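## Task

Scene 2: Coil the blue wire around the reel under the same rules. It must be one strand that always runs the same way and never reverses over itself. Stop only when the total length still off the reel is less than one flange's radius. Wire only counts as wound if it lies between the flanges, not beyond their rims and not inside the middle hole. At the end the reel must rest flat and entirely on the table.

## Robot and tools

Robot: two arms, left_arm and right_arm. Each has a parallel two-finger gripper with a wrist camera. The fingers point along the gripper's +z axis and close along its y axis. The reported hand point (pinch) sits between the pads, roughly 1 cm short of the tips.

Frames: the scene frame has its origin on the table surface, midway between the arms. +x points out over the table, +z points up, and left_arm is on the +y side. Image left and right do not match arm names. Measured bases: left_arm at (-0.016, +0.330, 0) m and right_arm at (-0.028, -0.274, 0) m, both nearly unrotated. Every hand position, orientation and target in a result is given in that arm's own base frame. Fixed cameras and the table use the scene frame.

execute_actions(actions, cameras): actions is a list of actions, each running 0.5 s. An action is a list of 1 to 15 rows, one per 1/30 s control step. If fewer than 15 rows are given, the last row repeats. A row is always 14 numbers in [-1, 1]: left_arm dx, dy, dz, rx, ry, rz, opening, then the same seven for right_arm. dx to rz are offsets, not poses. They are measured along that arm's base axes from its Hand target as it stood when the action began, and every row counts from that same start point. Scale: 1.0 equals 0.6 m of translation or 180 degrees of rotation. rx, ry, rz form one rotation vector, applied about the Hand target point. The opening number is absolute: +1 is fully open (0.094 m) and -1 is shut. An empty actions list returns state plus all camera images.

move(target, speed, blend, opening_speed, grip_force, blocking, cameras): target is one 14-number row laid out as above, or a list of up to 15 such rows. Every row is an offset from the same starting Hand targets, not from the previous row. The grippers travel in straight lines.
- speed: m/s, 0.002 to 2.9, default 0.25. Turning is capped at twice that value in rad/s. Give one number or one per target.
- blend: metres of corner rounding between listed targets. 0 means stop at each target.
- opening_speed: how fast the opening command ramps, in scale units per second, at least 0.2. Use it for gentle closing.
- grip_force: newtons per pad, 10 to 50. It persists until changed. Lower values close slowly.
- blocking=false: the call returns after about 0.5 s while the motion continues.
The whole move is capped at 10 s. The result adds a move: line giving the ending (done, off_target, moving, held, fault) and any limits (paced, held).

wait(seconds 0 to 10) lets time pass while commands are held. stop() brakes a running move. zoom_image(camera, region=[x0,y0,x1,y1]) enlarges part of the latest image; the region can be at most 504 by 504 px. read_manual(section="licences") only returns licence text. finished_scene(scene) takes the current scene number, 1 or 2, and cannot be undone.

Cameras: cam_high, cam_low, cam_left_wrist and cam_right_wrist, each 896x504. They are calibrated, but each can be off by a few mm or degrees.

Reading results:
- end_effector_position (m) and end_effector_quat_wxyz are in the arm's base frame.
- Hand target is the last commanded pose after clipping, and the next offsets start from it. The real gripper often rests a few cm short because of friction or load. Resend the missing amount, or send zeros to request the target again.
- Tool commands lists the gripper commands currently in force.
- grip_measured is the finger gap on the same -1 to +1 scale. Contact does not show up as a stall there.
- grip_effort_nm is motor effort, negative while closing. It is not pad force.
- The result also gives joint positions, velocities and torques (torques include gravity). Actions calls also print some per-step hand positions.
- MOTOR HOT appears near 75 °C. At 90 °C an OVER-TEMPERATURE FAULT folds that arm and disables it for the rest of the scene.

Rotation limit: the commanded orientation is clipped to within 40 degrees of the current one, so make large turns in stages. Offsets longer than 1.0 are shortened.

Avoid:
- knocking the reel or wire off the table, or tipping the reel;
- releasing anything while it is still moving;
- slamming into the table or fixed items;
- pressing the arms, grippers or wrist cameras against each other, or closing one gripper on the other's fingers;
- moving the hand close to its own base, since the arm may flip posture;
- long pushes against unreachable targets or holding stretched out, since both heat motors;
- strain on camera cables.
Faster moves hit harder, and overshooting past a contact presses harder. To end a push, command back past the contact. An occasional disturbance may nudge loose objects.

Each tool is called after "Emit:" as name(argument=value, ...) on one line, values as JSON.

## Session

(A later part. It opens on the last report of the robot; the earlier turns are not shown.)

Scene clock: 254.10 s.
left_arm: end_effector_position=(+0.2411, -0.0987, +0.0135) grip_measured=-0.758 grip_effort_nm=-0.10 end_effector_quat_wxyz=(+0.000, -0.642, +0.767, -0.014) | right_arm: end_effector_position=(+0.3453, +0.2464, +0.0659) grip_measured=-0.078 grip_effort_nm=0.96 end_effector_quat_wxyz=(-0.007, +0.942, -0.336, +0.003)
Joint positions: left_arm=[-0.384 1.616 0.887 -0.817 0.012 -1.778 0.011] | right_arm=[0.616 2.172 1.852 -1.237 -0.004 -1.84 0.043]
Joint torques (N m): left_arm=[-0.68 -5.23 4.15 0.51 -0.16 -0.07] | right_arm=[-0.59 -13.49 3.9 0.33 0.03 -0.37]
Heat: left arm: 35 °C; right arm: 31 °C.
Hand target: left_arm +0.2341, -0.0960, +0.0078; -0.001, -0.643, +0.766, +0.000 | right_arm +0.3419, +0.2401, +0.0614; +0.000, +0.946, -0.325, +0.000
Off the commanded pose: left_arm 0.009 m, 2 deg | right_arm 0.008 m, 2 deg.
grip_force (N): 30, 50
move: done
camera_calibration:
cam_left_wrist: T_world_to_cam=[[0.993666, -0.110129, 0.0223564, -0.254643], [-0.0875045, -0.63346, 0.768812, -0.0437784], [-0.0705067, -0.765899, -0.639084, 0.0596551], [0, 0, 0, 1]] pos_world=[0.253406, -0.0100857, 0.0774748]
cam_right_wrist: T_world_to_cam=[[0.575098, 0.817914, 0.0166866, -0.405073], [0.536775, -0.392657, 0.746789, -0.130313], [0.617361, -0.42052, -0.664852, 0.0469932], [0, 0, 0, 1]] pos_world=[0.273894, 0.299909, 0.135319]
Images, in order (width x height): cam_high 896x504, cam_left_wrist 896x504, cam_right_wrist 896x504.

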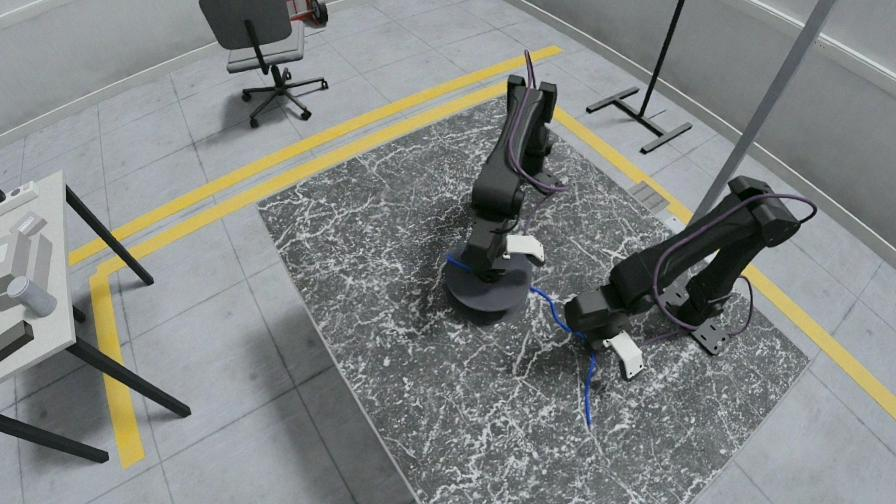

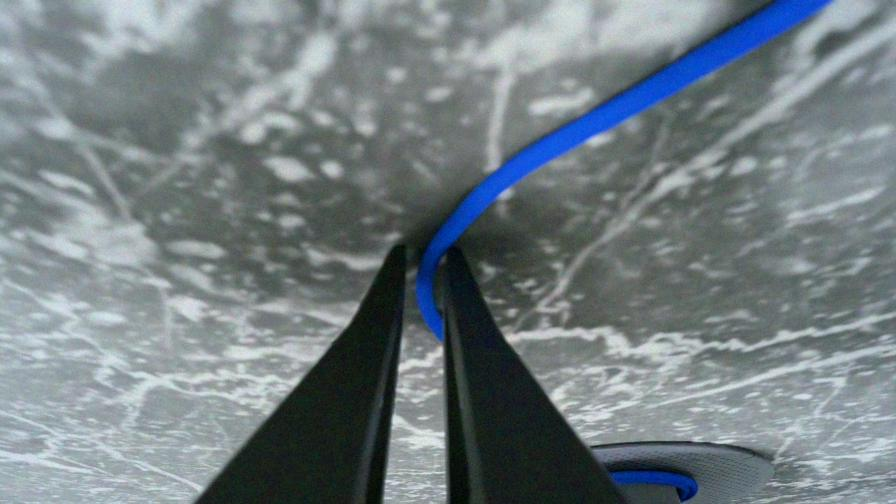

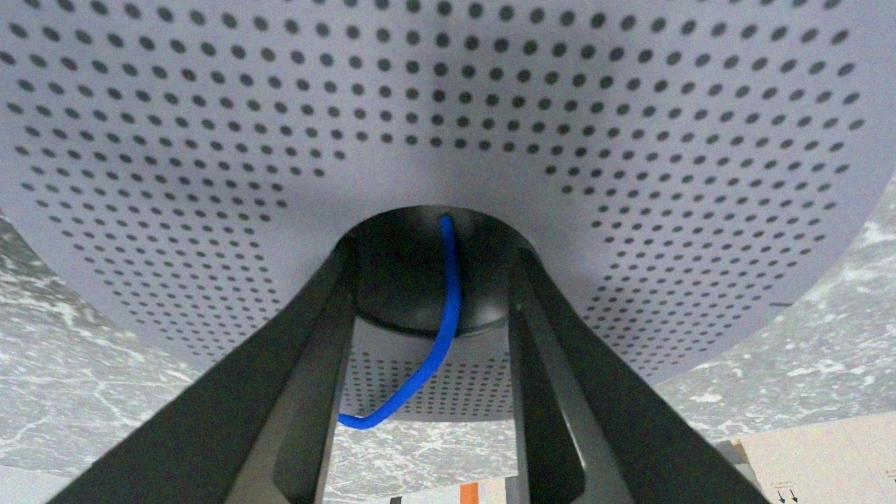

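Emit:
move(target=[[0,0,0,0,0,0,-0.76,0.003,0.008,0,0,0,0,-0.9],[0,0,0,0,0,0,-0.76,0.003,0.008,0,0,0,-0.5,-0.9],[0,0,0,0,0,0,-0.76,0.003,0.008,0,0,0,-1.0,-0.9]], speed=0.45, blend=[0,0.02,0], cameras=["cam_left_wrist","cam_right_wrist"])

Scene clock: 270.03 s.
left_arm: end_effector_position=(+0.2411, -0.0987, +0.0135) grip_measured=-0.758 grip_effort_nm=-0.10 end_effector_quat_wxyz=(+0.000, -0.642, +0.767, -0.014) | right_arm: end_effector_position=(+0.3437, +0.2450, +0.0633) grip_measured=-0.898 grip_effort_nm=-0.14 end_effector_quat_wxyz=(+0.001, +0.321, +0.947, +0.004)
Joint positions: left_arm=[-0.384 1.616 0.887 -0.817 0.012 -1.778 0.011] | right_arm=[0.616 2.171 1.842 -1.234 -0.003 1.268 0.005]
Joint torques (N m): left_arm=[-0.68 -5.2 4.18 0.51 -0.16 -0.08] | right_arm=[0.24 -11.9 6.46 0.18 0.05 0.12]
Heat: left arm: 34 °C; right arm: 30 °C.
Hand target: left_arm +0.2341, -0.0960, +0.0078; -0.001, -0.643, +0.766, +0.000 | right_arm +0.3437, +0.2449, +0.0615; +0.001, +0.325, +0.946, +0.000
Off the commanded pose: left_arm 0.009 m, 2 deg | right_arm 0.002 m, 1 deg.
grip_force (N): 30, 50
move: done
camera_calibration:
cam_left_wrist: T_world_to_cam=[[0.993666, -0.110129, 0.0223564, -0.254643], [-0.0875045, -0.63346, 0.768812, -0.0437784], [-0.0705067, -0.765899, -0.639084, 0.0596551], [0, 0, 0, 1]] pos_world=[0.253406, -0.0100857, 0.0774748]
cam_right_wrist: T_world_to_cam=[[-0.547635, -0.836691, -0.00664071, 0.389863], [-0.559847, 0.360513, 0.746057, 0.0643715], [-0.621825, 0.412285, -0.665848, 0.267682], [0, 0, 0, 1]] pos_world=[0.415992, 0.192627, 0.1328]
Images, in order (width x height): cam_left_wrist 896x504, cam_right_wrist 896x504.

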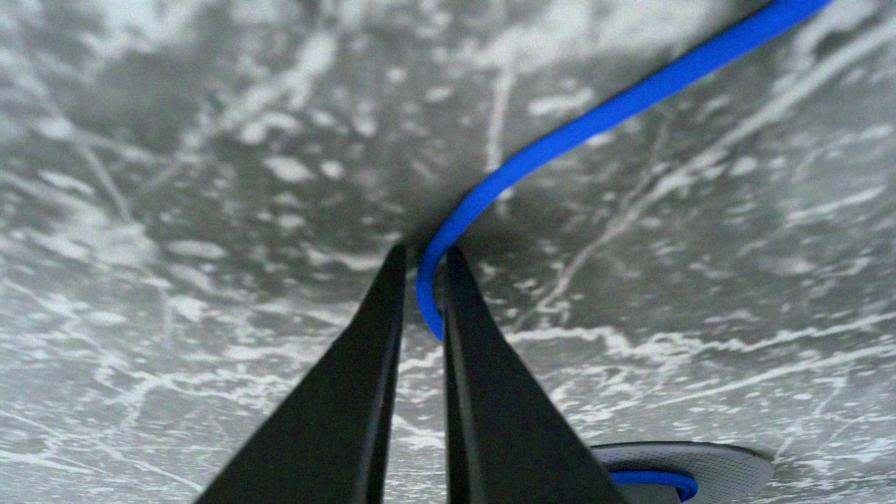

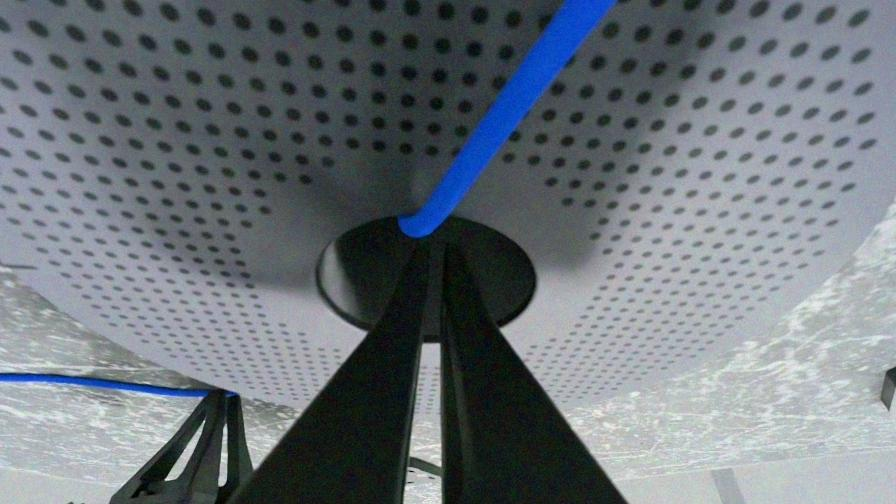

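Emit:
move(target=[[0,0,0,0,0,0,-0.76,0,0,0,0,0,0,-0.06],[0,0,0,0,0,0,-0.76,0,0,0,0,0,0.5,-0.06]], speed=0.25, cameras=["cam_left_wrist","cam_right_wrist","cam_high"])

Scene clock: 280.30 s.
left_arm: end_effector_position=(+0.2415, -0.0989, +0.0135) grip_measured=-0.758 grip_effort_nm=-0.10 end_effector_quat_wxyz=(+0.001, -0.642, +0.767, -0.015) | right_arm: end_effector_position=(+0.3451, +0.2446, +0.0653) grip_measured=-0.080 grip_effort_nm=1.08 end_effector_quat_wxyz=(+0.006, -0.424, +0.905, +0.000)
Joint positions: left_arm=[-0.384 1.616 0.887 -0.815 0.012 -1.778 0.011] | right_arm=[0.616 2.169 1.846 -1.235 0.003 -0.261 0.043]
Joint torques (N m): left_arm=[-0.66 -5.18 4.22 0.49 -0.17 -0.07] | right_arm=[0.03 -11.79 6.05 0.23 -0.04 -0.37]
Heat: left arm: 34 °C; right arm: 30 °C.
Hand target: left_arm +0.2341, -0.0960, +0.0078; -0.001, -0.643, +0.766, +0.000 | right_arm +0.3438, +0.2449, +0.0615; +0.001, -0.439, +0.899, +0.000
Off the commanded pose: left_arm 0.010 m, 2 deg | right_arm 0.004 m, 2 deg.
grip_force (N): 30, 50
move: done
camera_calibration:
cam_left_wrist: T_world_to_cam=[[0.993618, -0.11017, 0.0241955, -0.255095], [-0.0889074, -0.632951, 0.76907, -0.0434606], [-0.0694135, -0.766313, -0.638707, 0.0591471], [0, 0, 0, 1]] pos_world=[0.253709, -0.010287, 0.0773741]
cam_right_wrist: T_world_to_cam=[[0.813216, -0.581899, 0.00859833, -0.142662], [-0.397266, -0.544269, 0.738885, 0.2295], [-0.425276, -0.604289, -0.673777, 0.451261], [0, 0, 0, 1]] pos_world=[0.399098, 0.314586, 0.135702]
Images, in order (width x height): cam_high 896x504, cam_left_wrist 896x504, cam_right_wrist 896x504.

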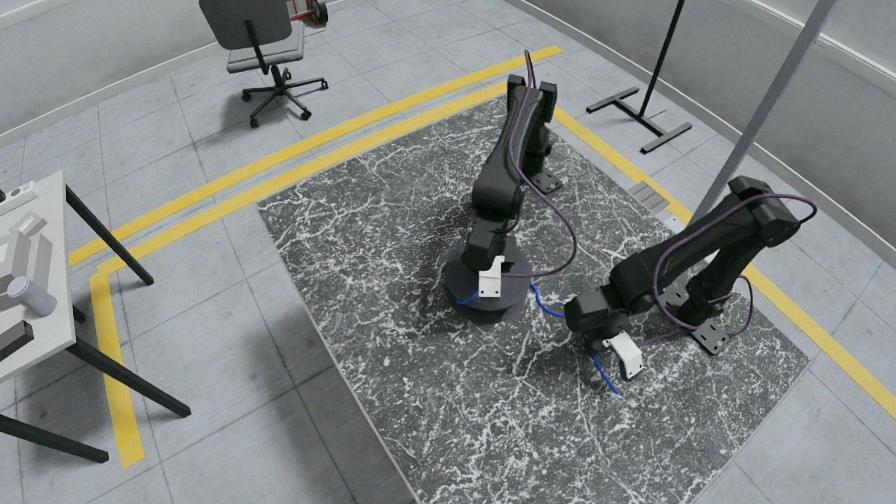

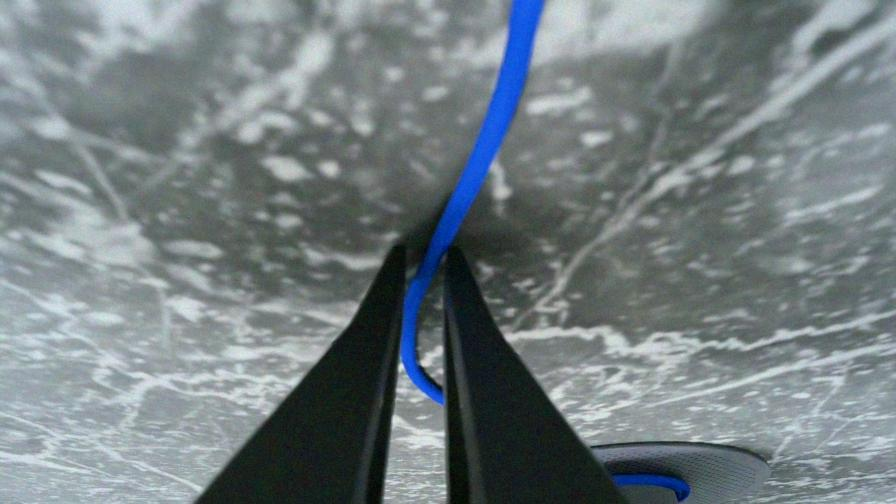

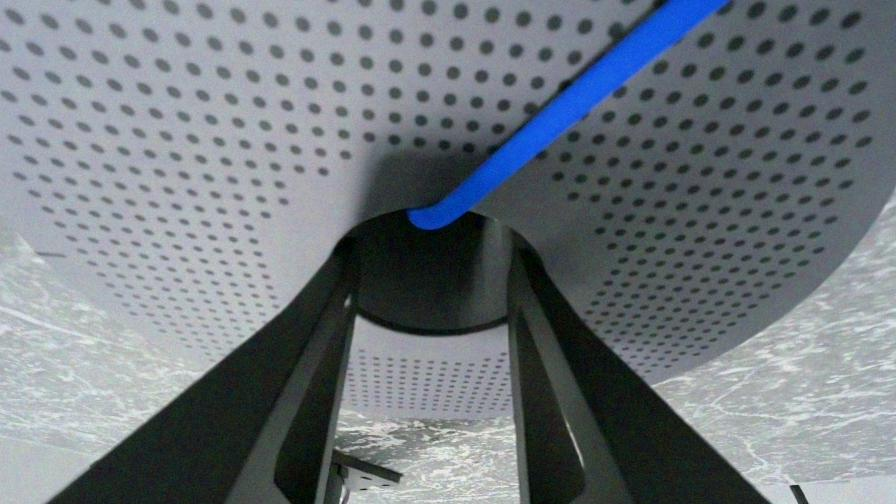

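Emit:
move(target=[[0,0,0,0,0,0,-0.76,0,0,0,0,0,0.49,-0.06]], speed=0.25, cameras=["cam_left_wrist","cam_high","cam_low"])

Emit:
zoom_image(camera="cam_high", region=[430, 230, 650, 410])

Emit:
zoom_image(camera="cam_low", region=[420, 290, 680, 400])

Scene clock: 298.20 s.
left_arm: end_effector_position=(+0.2415, -0.0989, +0.0135) grip_measured=-0.758 grip_effort_nm=-0.10 end_effector_quat_wxyz=(+0.001, -0.642, +0.767, -0.015) | right_arm: end_effector_position=(+0.3460, +0.2433, +0.0653) grip_measured=-0.080 grip_effort_nm=1.07 end_effector_quat_wxyz=(-0.002, +0.935, -0.355, +0.008)
Joint positions: left_arm=[-0.384 1.616 0.887 -0.815 0.012 -1.778 0.011] | right_arm=[0.616 2.169 1.846 -1.235 0.012 -1.8 0.043]
Joint torques (N m): left_arm=[-0.68 -5.23 4.16 0.49 -0.17 -0.07] | right_arm=[0.08 -11.59 6.28 0.24 -0.1 -0.34]
Heat: left arm: 33 °C; right arm: 31 °C.
Hand target: left_arm +0.2341, -0.0960, +0.0078; -0.001, -0.643, +0.766, +0.000 | right_arm +0.3437, +0.2450, +0.0615; +0.000, +0.940, -0.340, -0.001
Off the commanded pose: left_arm 0.010 m, 2 deg | right_arm 0.005 m, 2 deg.
grip_force (N): 30, 50
move: done
camera_calibration:
cam_left_wrist: T_world_to_cam=[[0.993618, -0.11017, 0.0241955, -0.255095], [-0.0889074, -0.632951, 0.76907, -0.0434606], [-0.0694135, -0.766313, -0.638707, 0.0591471], [0, 0, 0, 1]] pos_world=[0.253709, -0.010287, 0.0773741]
Images, in order (width x height): cam_high 896x504, cam_low 896x504, cam_left_wrist 896x504.

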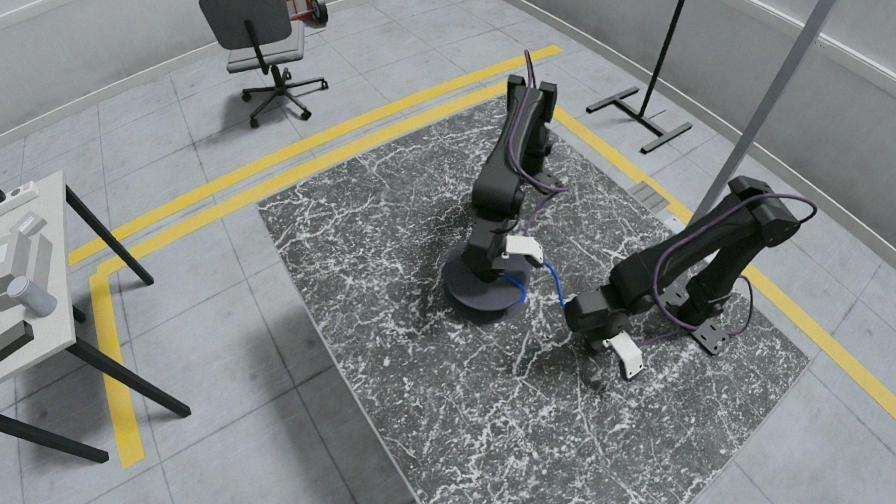

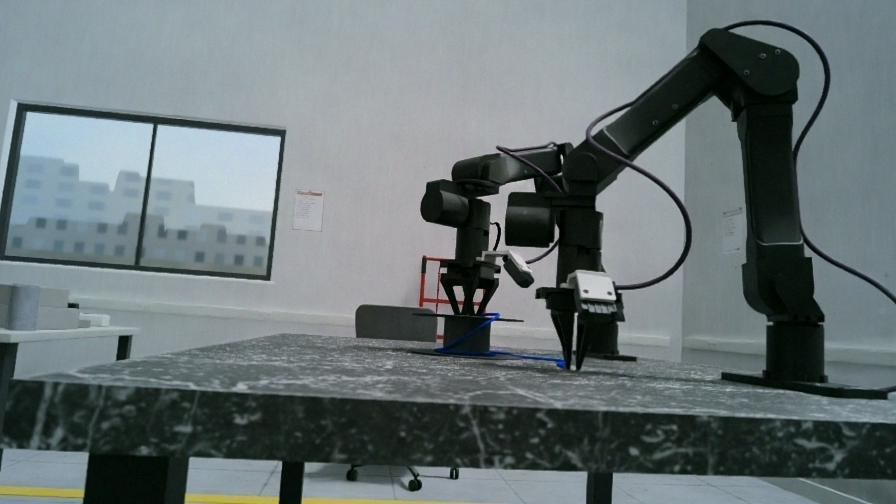

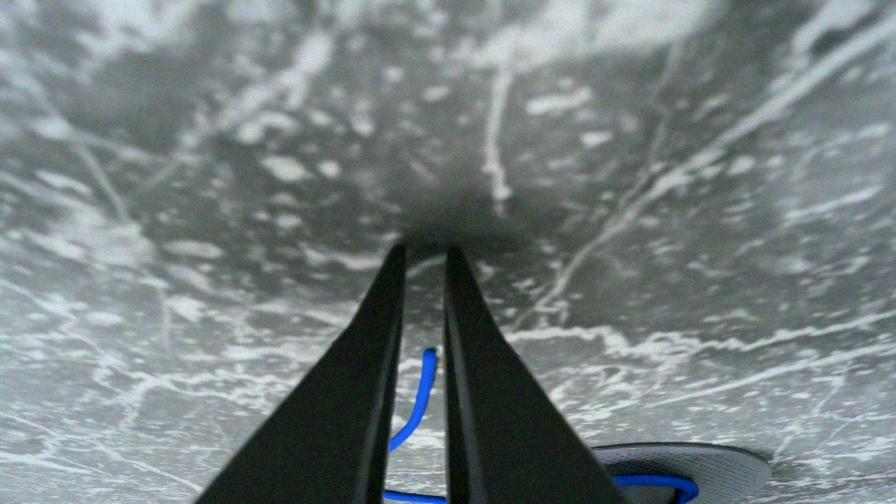

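Scaled by 2.291 from the camera's 896x504 image, which has a finer 1280x720 frame.

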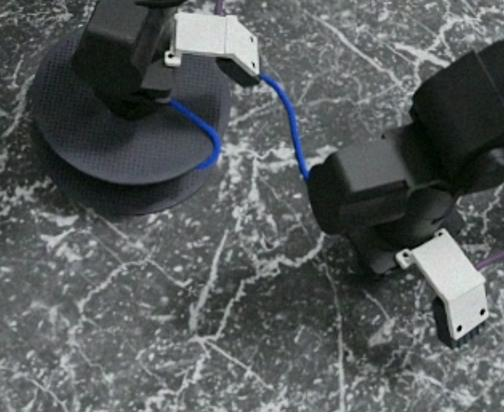

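Scaled by 1.938 from the camera's 896x504 image, which has a finer 1280x720 frame.

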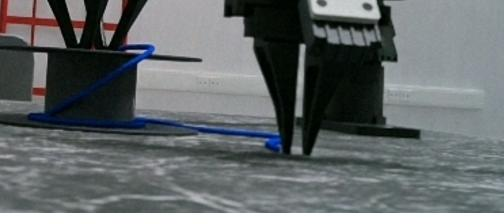

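Emit:
move(target=[[0,0,0,0,0,0,-0.5,0,0,0,0,0,0,-0.9],[0.0083,0,0.07,0,0,0,-0.3,0,0,0,0,0,-0.45,-0.9],[0.0083,0,0.07,0,0,0,-0.3,0,0,0,0,0,-0.85,-0.9],[0.0083,0,0.07,0,0,0,-0.3,0,0,0,0,0,0.8333,-0.9]], speed=0.5, blend=[0,0.02,0.02,0], cameras=["cam_left_wrist","cam_right_wrist"])

Scene clock: 364.50 s.
left_arm: end_effector_position=(+0.2322, -0.0952, +0.0367) grip_measured=-0.302 grip_effort_nm=0.15 end_effector_quat_wxyz=(-0.013, -0.642, +0.767, +0.011) | right_arm: end_effector_position=(+0.3442, +0.2458, +0.0647) grip_measured=-0.898 grip_effort_nm=-0.13 end_effector_quat_wxyz=(+0.000, +0.568, +0.823, +0.006)
Joint positions: left_arm=[-0.384 1.592 0.964 -0.975 0.012 -1.778 0.033] | right_arm=[0.616 2.171 1.846 -1.235 -0.005 1.823 0.005]
Joint torques (N m): left_arm=[-0.09 -7.35 8.51 0.12 -0.16 0] | right_arm=[0.06 -11.75 6.06 0.21 0.1 0.15]
Heat: left arm: 33 °C; right arm: 31 °C.
Hand target: left_arm +0.2391, -0.0960, +0.0497; -0.001, -0.643, +0.766, +0.000 | right_arm +0.3437, +0.2449, +0.0615; +0.001, +0.572, +0.820, +0.000
Off the commanded pose: left_arm 0.015 m, 2 deg | right_arm 0.003 m, 1 deg.
grip_force (N): 30, 50
move: off_target (left_arm); blend cut to 0 m at target 2; target 2's new opening was sent with left_arm's hand 0.015 m and 2 deg from that target
camera_calibration:
cam_left_wrist: T_world_to_cam=[[0.993404, -0.110115, -0.0320024, -0.243882], [-0.0475594, -0.649586, 0.758799, -0.0706128], [-0.104343, -0.752271, -0.650538, 0.0861138], [0, 0, 0, 1]] pos_world=[0.2479, -0.00794306, 0.101796]
cam_right_wrist: T_world_to_cam=[[-0.906332, -0.422482, -0.00843799, 0.412435], [-0.284941, 0.596283, 0.750503, -0.0894959], [-0.312043, 0.68261, -0.660813, 0.0951212], [0, 0, 0, 1]] pos_world=[0.377984, 0.162681, 0.133504]
Images, in order (width x height): cam_left_wrist 896x504, cam_right_wrist 896x504.

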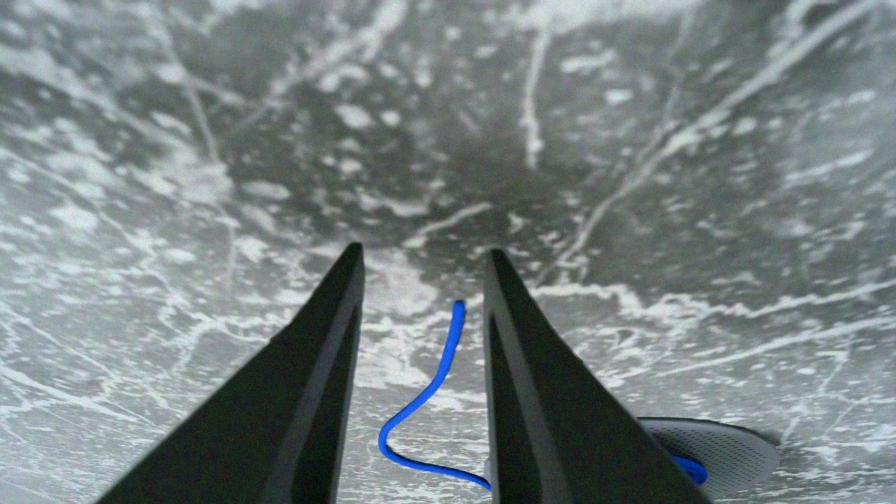

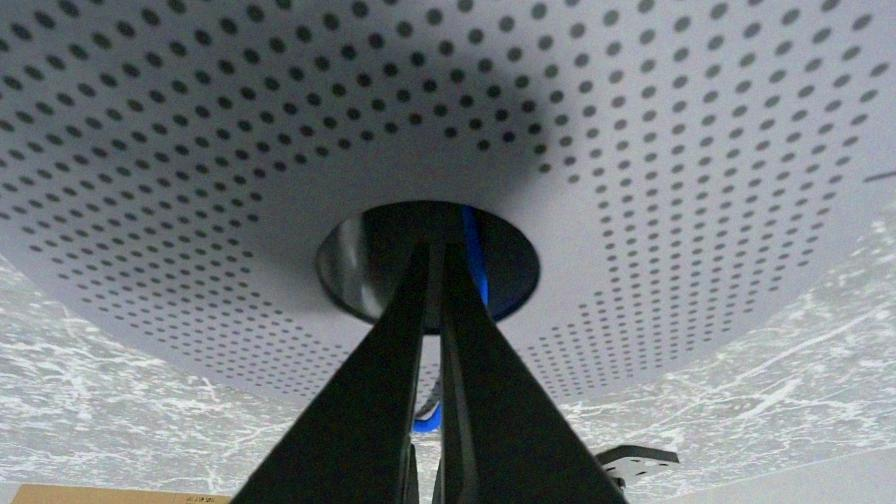

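Emit:
move(target=[[-0.003,-0.118,-0.015,0,0,0,-0.3,0,0,0,0,0,0,-0.9],[-0.008,-0.116,-0.065,0,0,0,-0.4,0,0,0,0,0,0,-0.9]], speed=[0.15,0.1], blend=[0.01,0], cameras=["cam_left_wrist"])

Scene clock: 378.50 s.
left_arm: end_effector_position=(+0.2397, -0.1700, +0.0172) grip_measured=-0.398 grip_effort_nm=-0.10 end_effector_quat_wxyz=(-0.003, -0.641, +0.768, -0.014) | right_arm: end_effector_position=(+0.3442, +0.2458, +0.0647) grip_measured=-0.898 grip_effort_nm=-0.14 end_effector_quat_wxyz=(+0.000, +0.568, +0.823, +0.006)
Joint positions: left_arm=[-0.613 1.728 1.03 -0.846 0.013 -2.004 0.028] | right_arm=[0.616 2.171 1.846 -1.235 -0.005 1.824 0.005]
Joint torques (N m): left_arm=[-0.47 -6.04 4.31 0.51 -0.18 -0.08] | right_arm=[0.01 -11.7 6.32 0.23 0.09 0.14]
Heat: left arm: 33 °C; right arm: 31 °C.
Hand target: left_arm +0.2343, -0.1656, +0.0108; -0.001, -0.643, +0.766, +0.000 | right_arm +0.3437, +0.2449, +0.0615; +0.001, +0.572, +0.821, +0.000
Off the commanded pose: left_arm 0.010 m, 2 deg | right_arm 0.003 m, 1 deg.
grip_force (N): 30, 50
move: done
camera_calibration:
cam_left_wrist: T_world_to_cam=[[0.9934, -0.11319, 0.0185653, -0.26161], [-0.0861738, -0.629662, 0.772075, -0.0916569], [-0.075701, -0.768579, -0.63526, 0.0079808], [0, 0, 0, 1]] pos_world=[0.252589, -0.0811905, 0.0806927]
Images, in order (width x height): cam_left_wrist 896x504.

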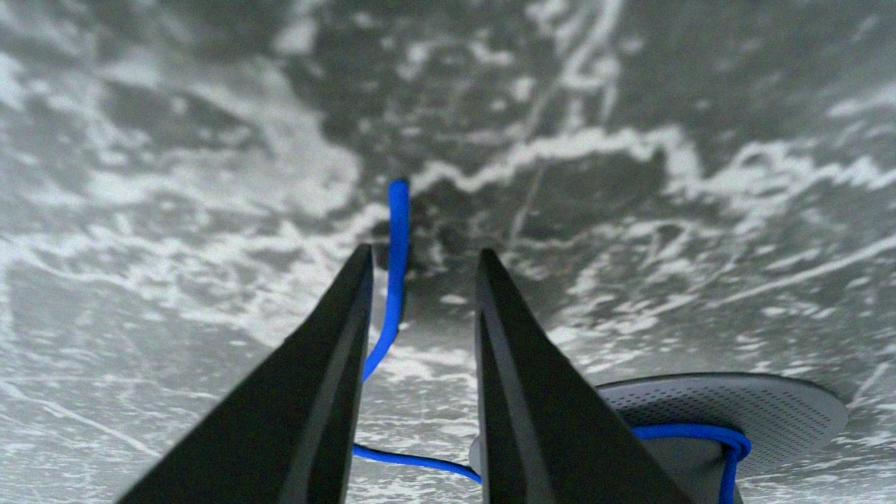

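Emit:
move(target=[[-0.014,0,-0.008,0,0,0,-0.4,0,0,0,0,0,0,-0.9],[-0.014,0,-0.008,0,0,0,-0.98,0,0,0,0,0,0,-0.06]], speed=0.06, opening_speed=0.5, cameras=["cam_left_wrist"])

Scene clock: 385.20 s.
left_arm: end_effector_position=(+0.2325, -0.1702, +0.0117) grip_measured=-0.917 grip_effort_nm=-0.63 end_effector_quat_wxyz=(-0.004, -0.642, +0.767, -0.009) | right_arm: end_effector_position=(+0.3450, +0.2451, +0.0647) grip_measured=-0.087 grip_effort_nm=1.25 end_effector_quat_wxyz=(+0.003, +0.569, +0.823, +0.006)
Joint positions: left_arm=[-0.628 1.727 1.004 -0.832 0.012 -2.021 0.004] | right_arm=[0.616 2.171 1.846 -1.234 0.001 1.825 0.043]
Joint torques (N m): left_arm=[-0.64 -6.84 3.19 0.61 -0.16 -0.07] | right_arm=[0.08 -11.75 6.24 0.19 -0.02 0.12]
Heat: left arm: 33 °C; right arm: 31 °C.
Hand target: left_arm +0.2258, -0.1656, +0.0059; -0.001, -0.643, +0.766, +0.000 | right_arm +0.3436, +0.2449, +0.0615; +0.001, +0.572, +0.820, -0.001
Off the commanded pose: left_arm 0.010 m, 1 deg | right_arm 0.003 m, 1 deg.
grip_force (N): 30, 50
move: done
camera_calibration:
cam_left_wrist: T_world_to_cam=[[0.993768, -0.111026, 0.00990699, -0.253965], [-0.078568, -0.634641, 0.768803, -0.090648], [-0.0790699, -0.76479, -0.63941, 0.00528851], [0, 0, 0, 1]] pos_world=[0.245678, -0.0816812, 0.075588]
Images, in order (width x height): cam_left_wrist 896x504.

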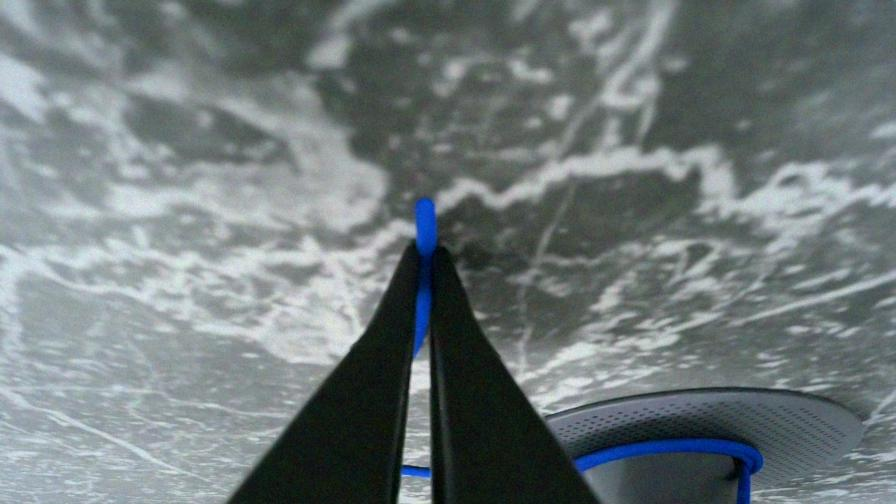

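Emit:
move(target=[[0.012,-0.0323,0.0333,-0.0176,-0.082,-0.0277,-0.98,0,0,0,0,0,0.3333,-0.06]], speed=0.2, cameras=["cam_left_wrist","cam_high","cam_low"])

Emit:
zoom_image(camera="cam_high", region=[430, 230, 650, 410])

Emit:
zoom_image(camera="cam_low", region=[420, 290, 680, 400])

Scene clock: 423.03 s.
left_arm: end_effector_position=(+0.2355, -0.1897, +0.0242) grip_measured=-0.918 grip_effort_nm=-0.64 end_effector_quat_wxyz=(+0.069, -0.603, +0.788, -0.103) | right_arm: end_effector_position=(+0.3449, +0.2452, +0.0647) grip_measured=-0.083 grip_effort_nm=1.22 end_effector_quat_wxyz=(+0.004, +0.101, +0.995, +0.004)
Joint positions: left_arm=[-0.74 1.574 0.86 -0.627 -0.099 -2.034 0.004] | right_arm=[0.616 2.171 1.846 -1.234 0 0.818 0.043]
Joint torques (N m): left_arm=[-0.64 -7.46 4.42 0.96 -0.34 -0.04] | right_arm=[0.05 -11.9 5.98 0.21 -0.01 -0.33]
Heat: left arm: 32 °C; right arm: 31 °C.
Hand target: left_arm +0.2331, -0.1850, +0.0260; +0.080, -0.603, +0.787, -0.104 | right_arm +0.3436, +0.2449, +0.0615; +0.001, +0.085, +0.996, +0.000
Off the commanded pose: left_arm 0.006 m, 1 deg | right_arm 0.003 m, 2 deg.
grip_force (N): 30, 50
move: done
camera_calibration:
cam_left_wrist: T_world_to_cam=[[0.950863, -0.187696, 0.246233, -0.269424], [-0.309612, -0.578792, 0.754414, -0.0470221], [0.000917199, -0.79358, -0.608465, -0.026454], [0, 0, 0, 1]] pos_world=[0.24165, -0.0987791, 0.0857186]
Images, in order (width x height): cam_high 896x504, cam_low 896x504, cam_left_wrist 896x504.

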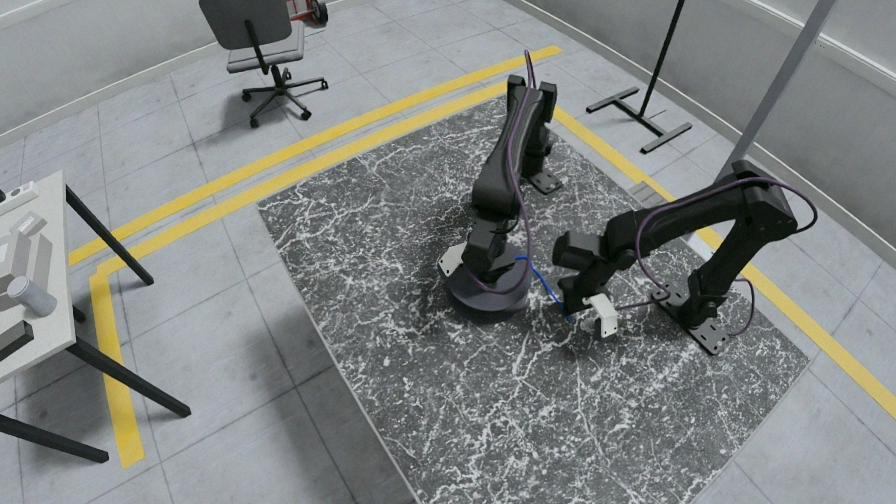

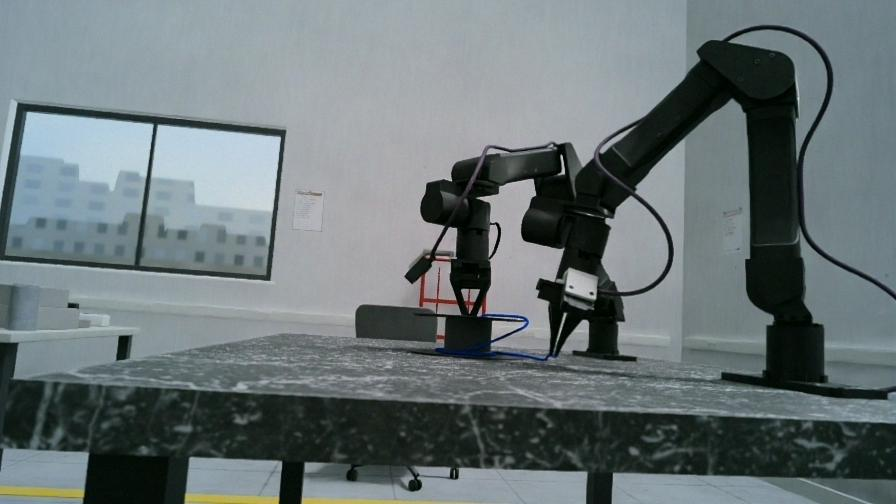

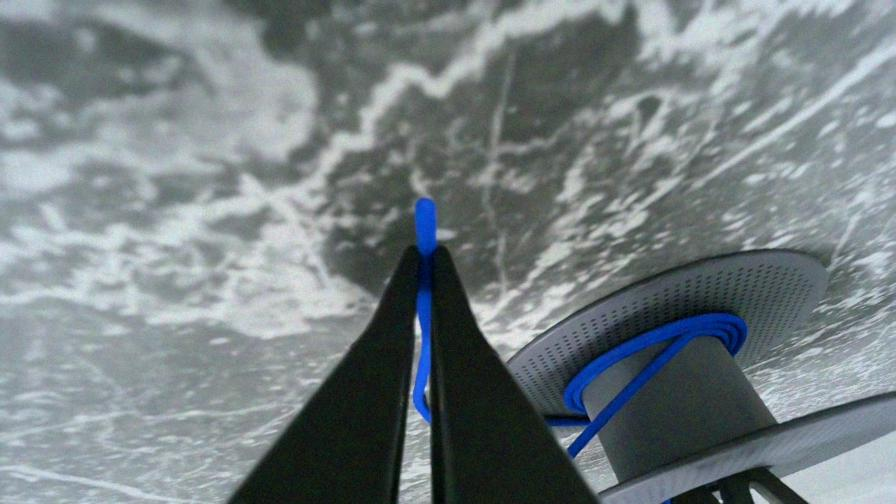

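Scaled by 2.291 from the camera's 896x504 image, which has a finer 1280x720 frame.

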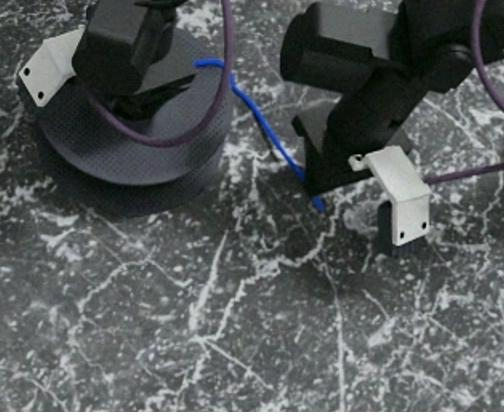

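Scaled by 1.938 from the camera's 896x504 image, which has a finer 1280x720 frame.

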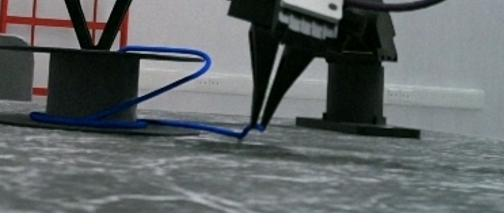

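Emit:
move(target=[[-0.0268,-0.1367,-0.0083,-0.0647,-0.1236,-0.1363,-0.98,0,0,0,0,0,0.5,-0.06]], speed=0.2, cameras=["cam_left_wrist","cam_high","cam_low"])

Emit:
zoom_image(camera="cam_high", region=[430, 230, 650, 410])

Emit:
zoom_image(camera="cam_low", region=[420, 290, 680, 400])

Scene clock: 438.63 s.
left_arm: end_effector_position=(+0.2196, -0.2728, +0.0256) grip_measured=-0.918 grip_effort_nm=-0.64 end_effector_quat_wxyz=(+0.135, -0.402, +0.848, -0.318) | right_arm: end_effector_position=(+0.3459, +0.2430, +0.0647) grip_measured=-0.083 grip_effort_nm=1.21 end_effector_quat_wxyz=(+0.005, -0.632, +0.775, -0.007)
Joint positions: left_arm=[-0.979 1.495 0.544 0.069 -0.163 -1.807 0.004] | right_arm=[0.616 2.171 1.846 -1.236 0.014 -0.752 0.043]
Joint torques (N m): left_arm=[-0.66 -5.19 4.34 1.87 -0.35 0.16] | right_arm=[-0.08 -11.89 6.17 0.24 -0.11 -0.33]
Heat: left arm: 32 °C; right arm: 31 °C.
Hand target: left_arm +0.2171, -0.2669, +0.0210; +0.144, -0.398, +0.851, -0.309 | right_arm +0.3437, +0.2449, +0.0615; +0.001, -0.644, +0.765, +0.000
Off the commanded pose: left_arm 0.008 m, 2 deg | right_arm 0.004 m, 2 deg.
grip_force (N): 30, 50
move: done
camera_calibration:
cam_left_wrist: T_world_to_cam=[[0.637068, -0.4214, 0.64542, -0.275278], [-0.758656, -0.194701, 0.621717, 0.105664], [-0.136328, -0.885728, -0.443736, -0.0907897], [0, 0, 0, 1]] pos_world=[0.243156, -0.175844, 0.0716898]
Images, in order (width x height): cam_high 896x504, cam_low 896x504, cam_left_wrist 896x504.

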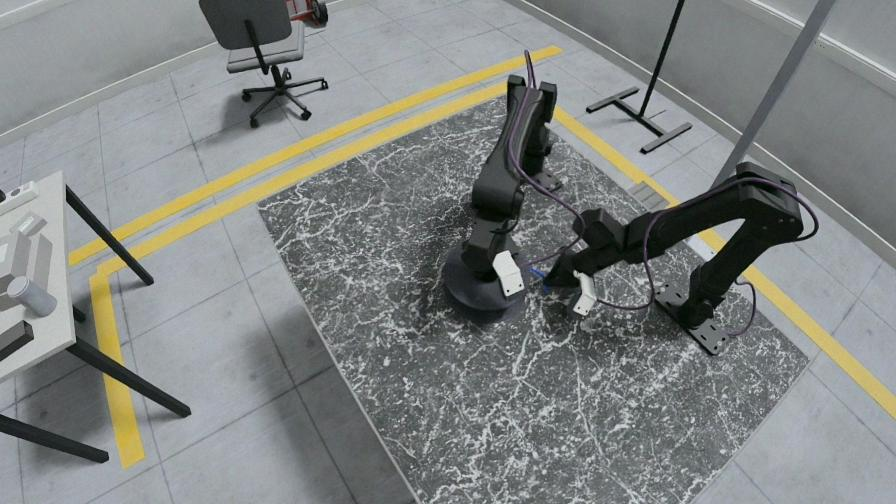

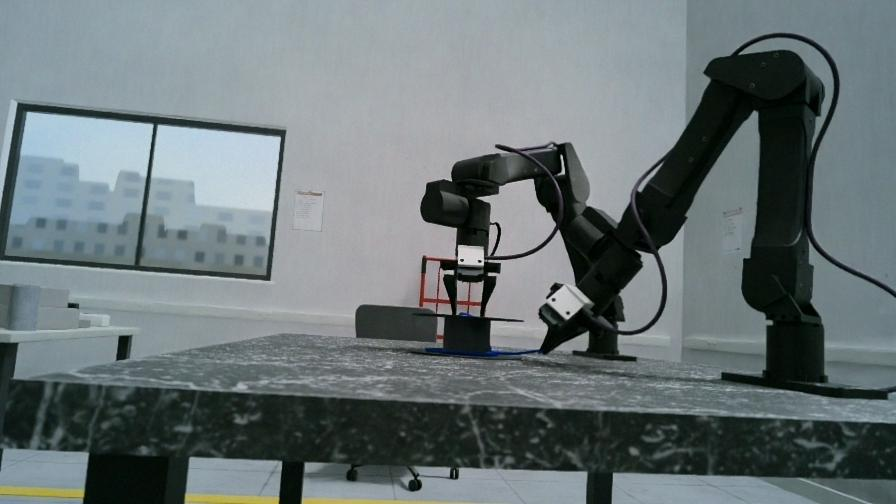

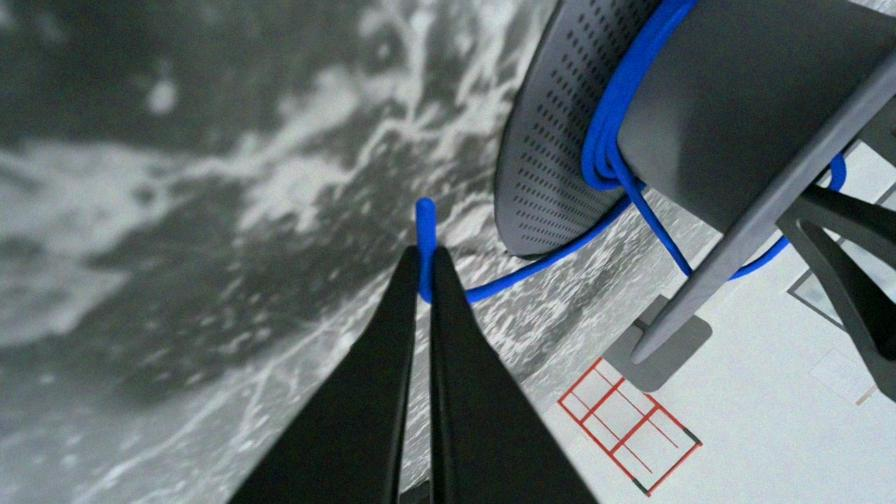

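Scaled by 2.291 from the camera's 896x504 image, which has a finer 1280x720 frame.

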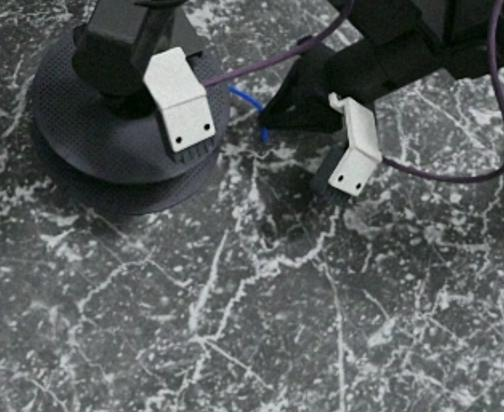

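Scaled by 1.938 from the camera's 896x504 image, which has a finer 1280x720 frame.

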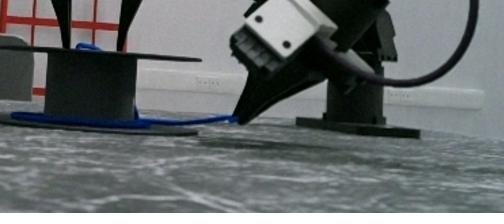

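Emit:
move(target=[[0,0,0,0,0,0,-0.98,0,0,0,0,0,0,-0.9],[0,0,0,0,0,0,-0.98,0,0,0.1,0,0,0,-0.9],[0,0,0,0,0,0,-0.98,-0.08,-0.25,0.13,0,0,0,-0.9]], speed=[0.1,0.12,0.25], blend=[0,0.02,0], cameras=["cam_left_wrist","cam_high","cam_right_wrist"])

Scene clock: 453.43 s.
left_arm: end_effector_position=(+0.2197, -0.2729, +0.0256) grip_measured=-0.918 grip_effort_nm=-0.64 end_effector_quat_wxyz=(+0.135, -0.402, +0.848, -0.318) | right_arm: end_effector_position=(+0.2975, +0.0920, +0.1363) grip_measured=-0.898 grip_effort_nm=-0.13 end_effector_quat_wxyz=(-0.013, -0.639, +0.769, -0.002)
Joint positions: left_arm=[-0.979 1.495 0.544 0.07 -0.163 -1.807 0.004] | right_arm=[0.304 1.742 1.534 -1.384 0.014 -1.081 0.005]
Joint torques (N m): left_arm=[-0.65 -5.16 4.36 1.88 -0.34 0.13] | right_arm=[0.03 -10.61 4.9 0.32 -0.14 -0.17]
Heat: left arm: 32 °C; right arm: 31 °C.
Hand target: left_arm +0.2171, -0.2670, +0.0210; +0.144, -0.398, +0.852, -0.309 | right_arm +0.2957, +0.0948, +0.1394; +0.001, -0.644, +0.765, +0.000
Off the commanded pose: left_arm 0.008 m, 2 deg | right_arm 0.005 m, 2 deg.
grip_force (N): 30, 50
move: done
camera_calibration:
cam_left_wrist: T_world_to_cam=[[0.636729, -0.421488, 0.645697, -0.275359], [-0.758922, -0.194392, 0.621489, 0.105813], [-0.136431, -0.885754, -0.443652, -0.0907171], [0, 0, 0, 1]] pos_world=[0.243256, -0.175844, 0.0717897]
cam_right_wrist: T_world_to_cam=[[0.993639, -0.111849, -0.0131183, -0.287357], [-0.0627861, -0.646912, 0.759976, -0.0179177], [-0.0934888, -0.754318, -0.649819, 0.298493], [0, 0, 0, 1]] pos_world=[0.31231, 0.181427, 0.203814]
Images, in order (width x height): cam_high 896x504, cam_left_wrist 896x504, cam_right_wrist 896x504.

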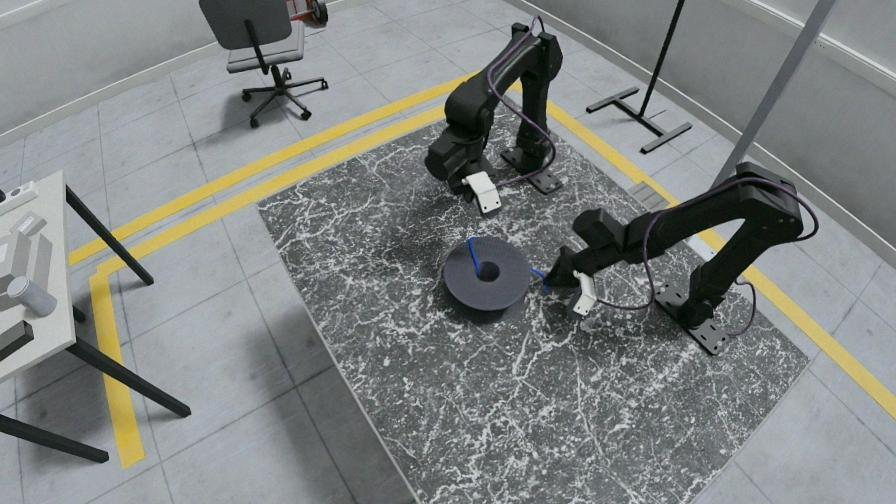

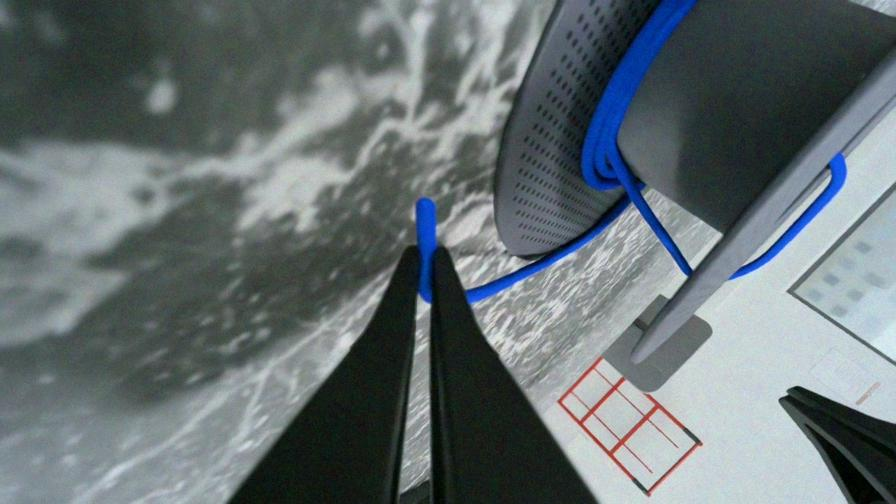

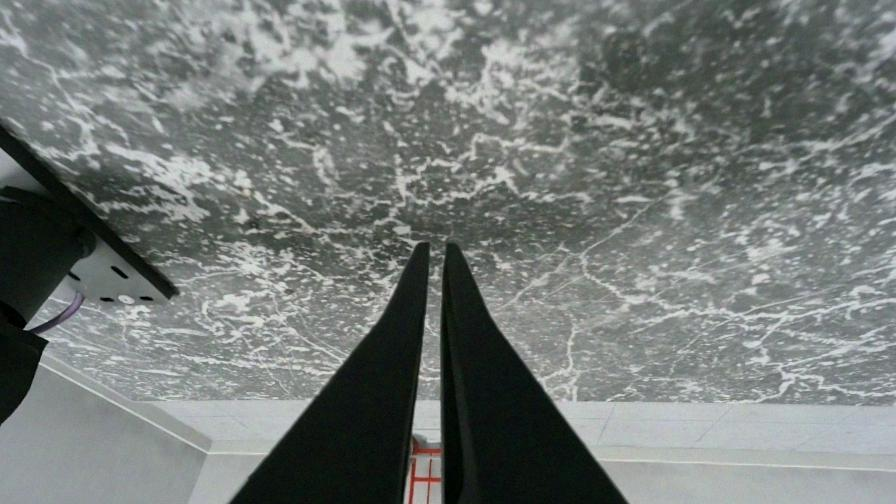

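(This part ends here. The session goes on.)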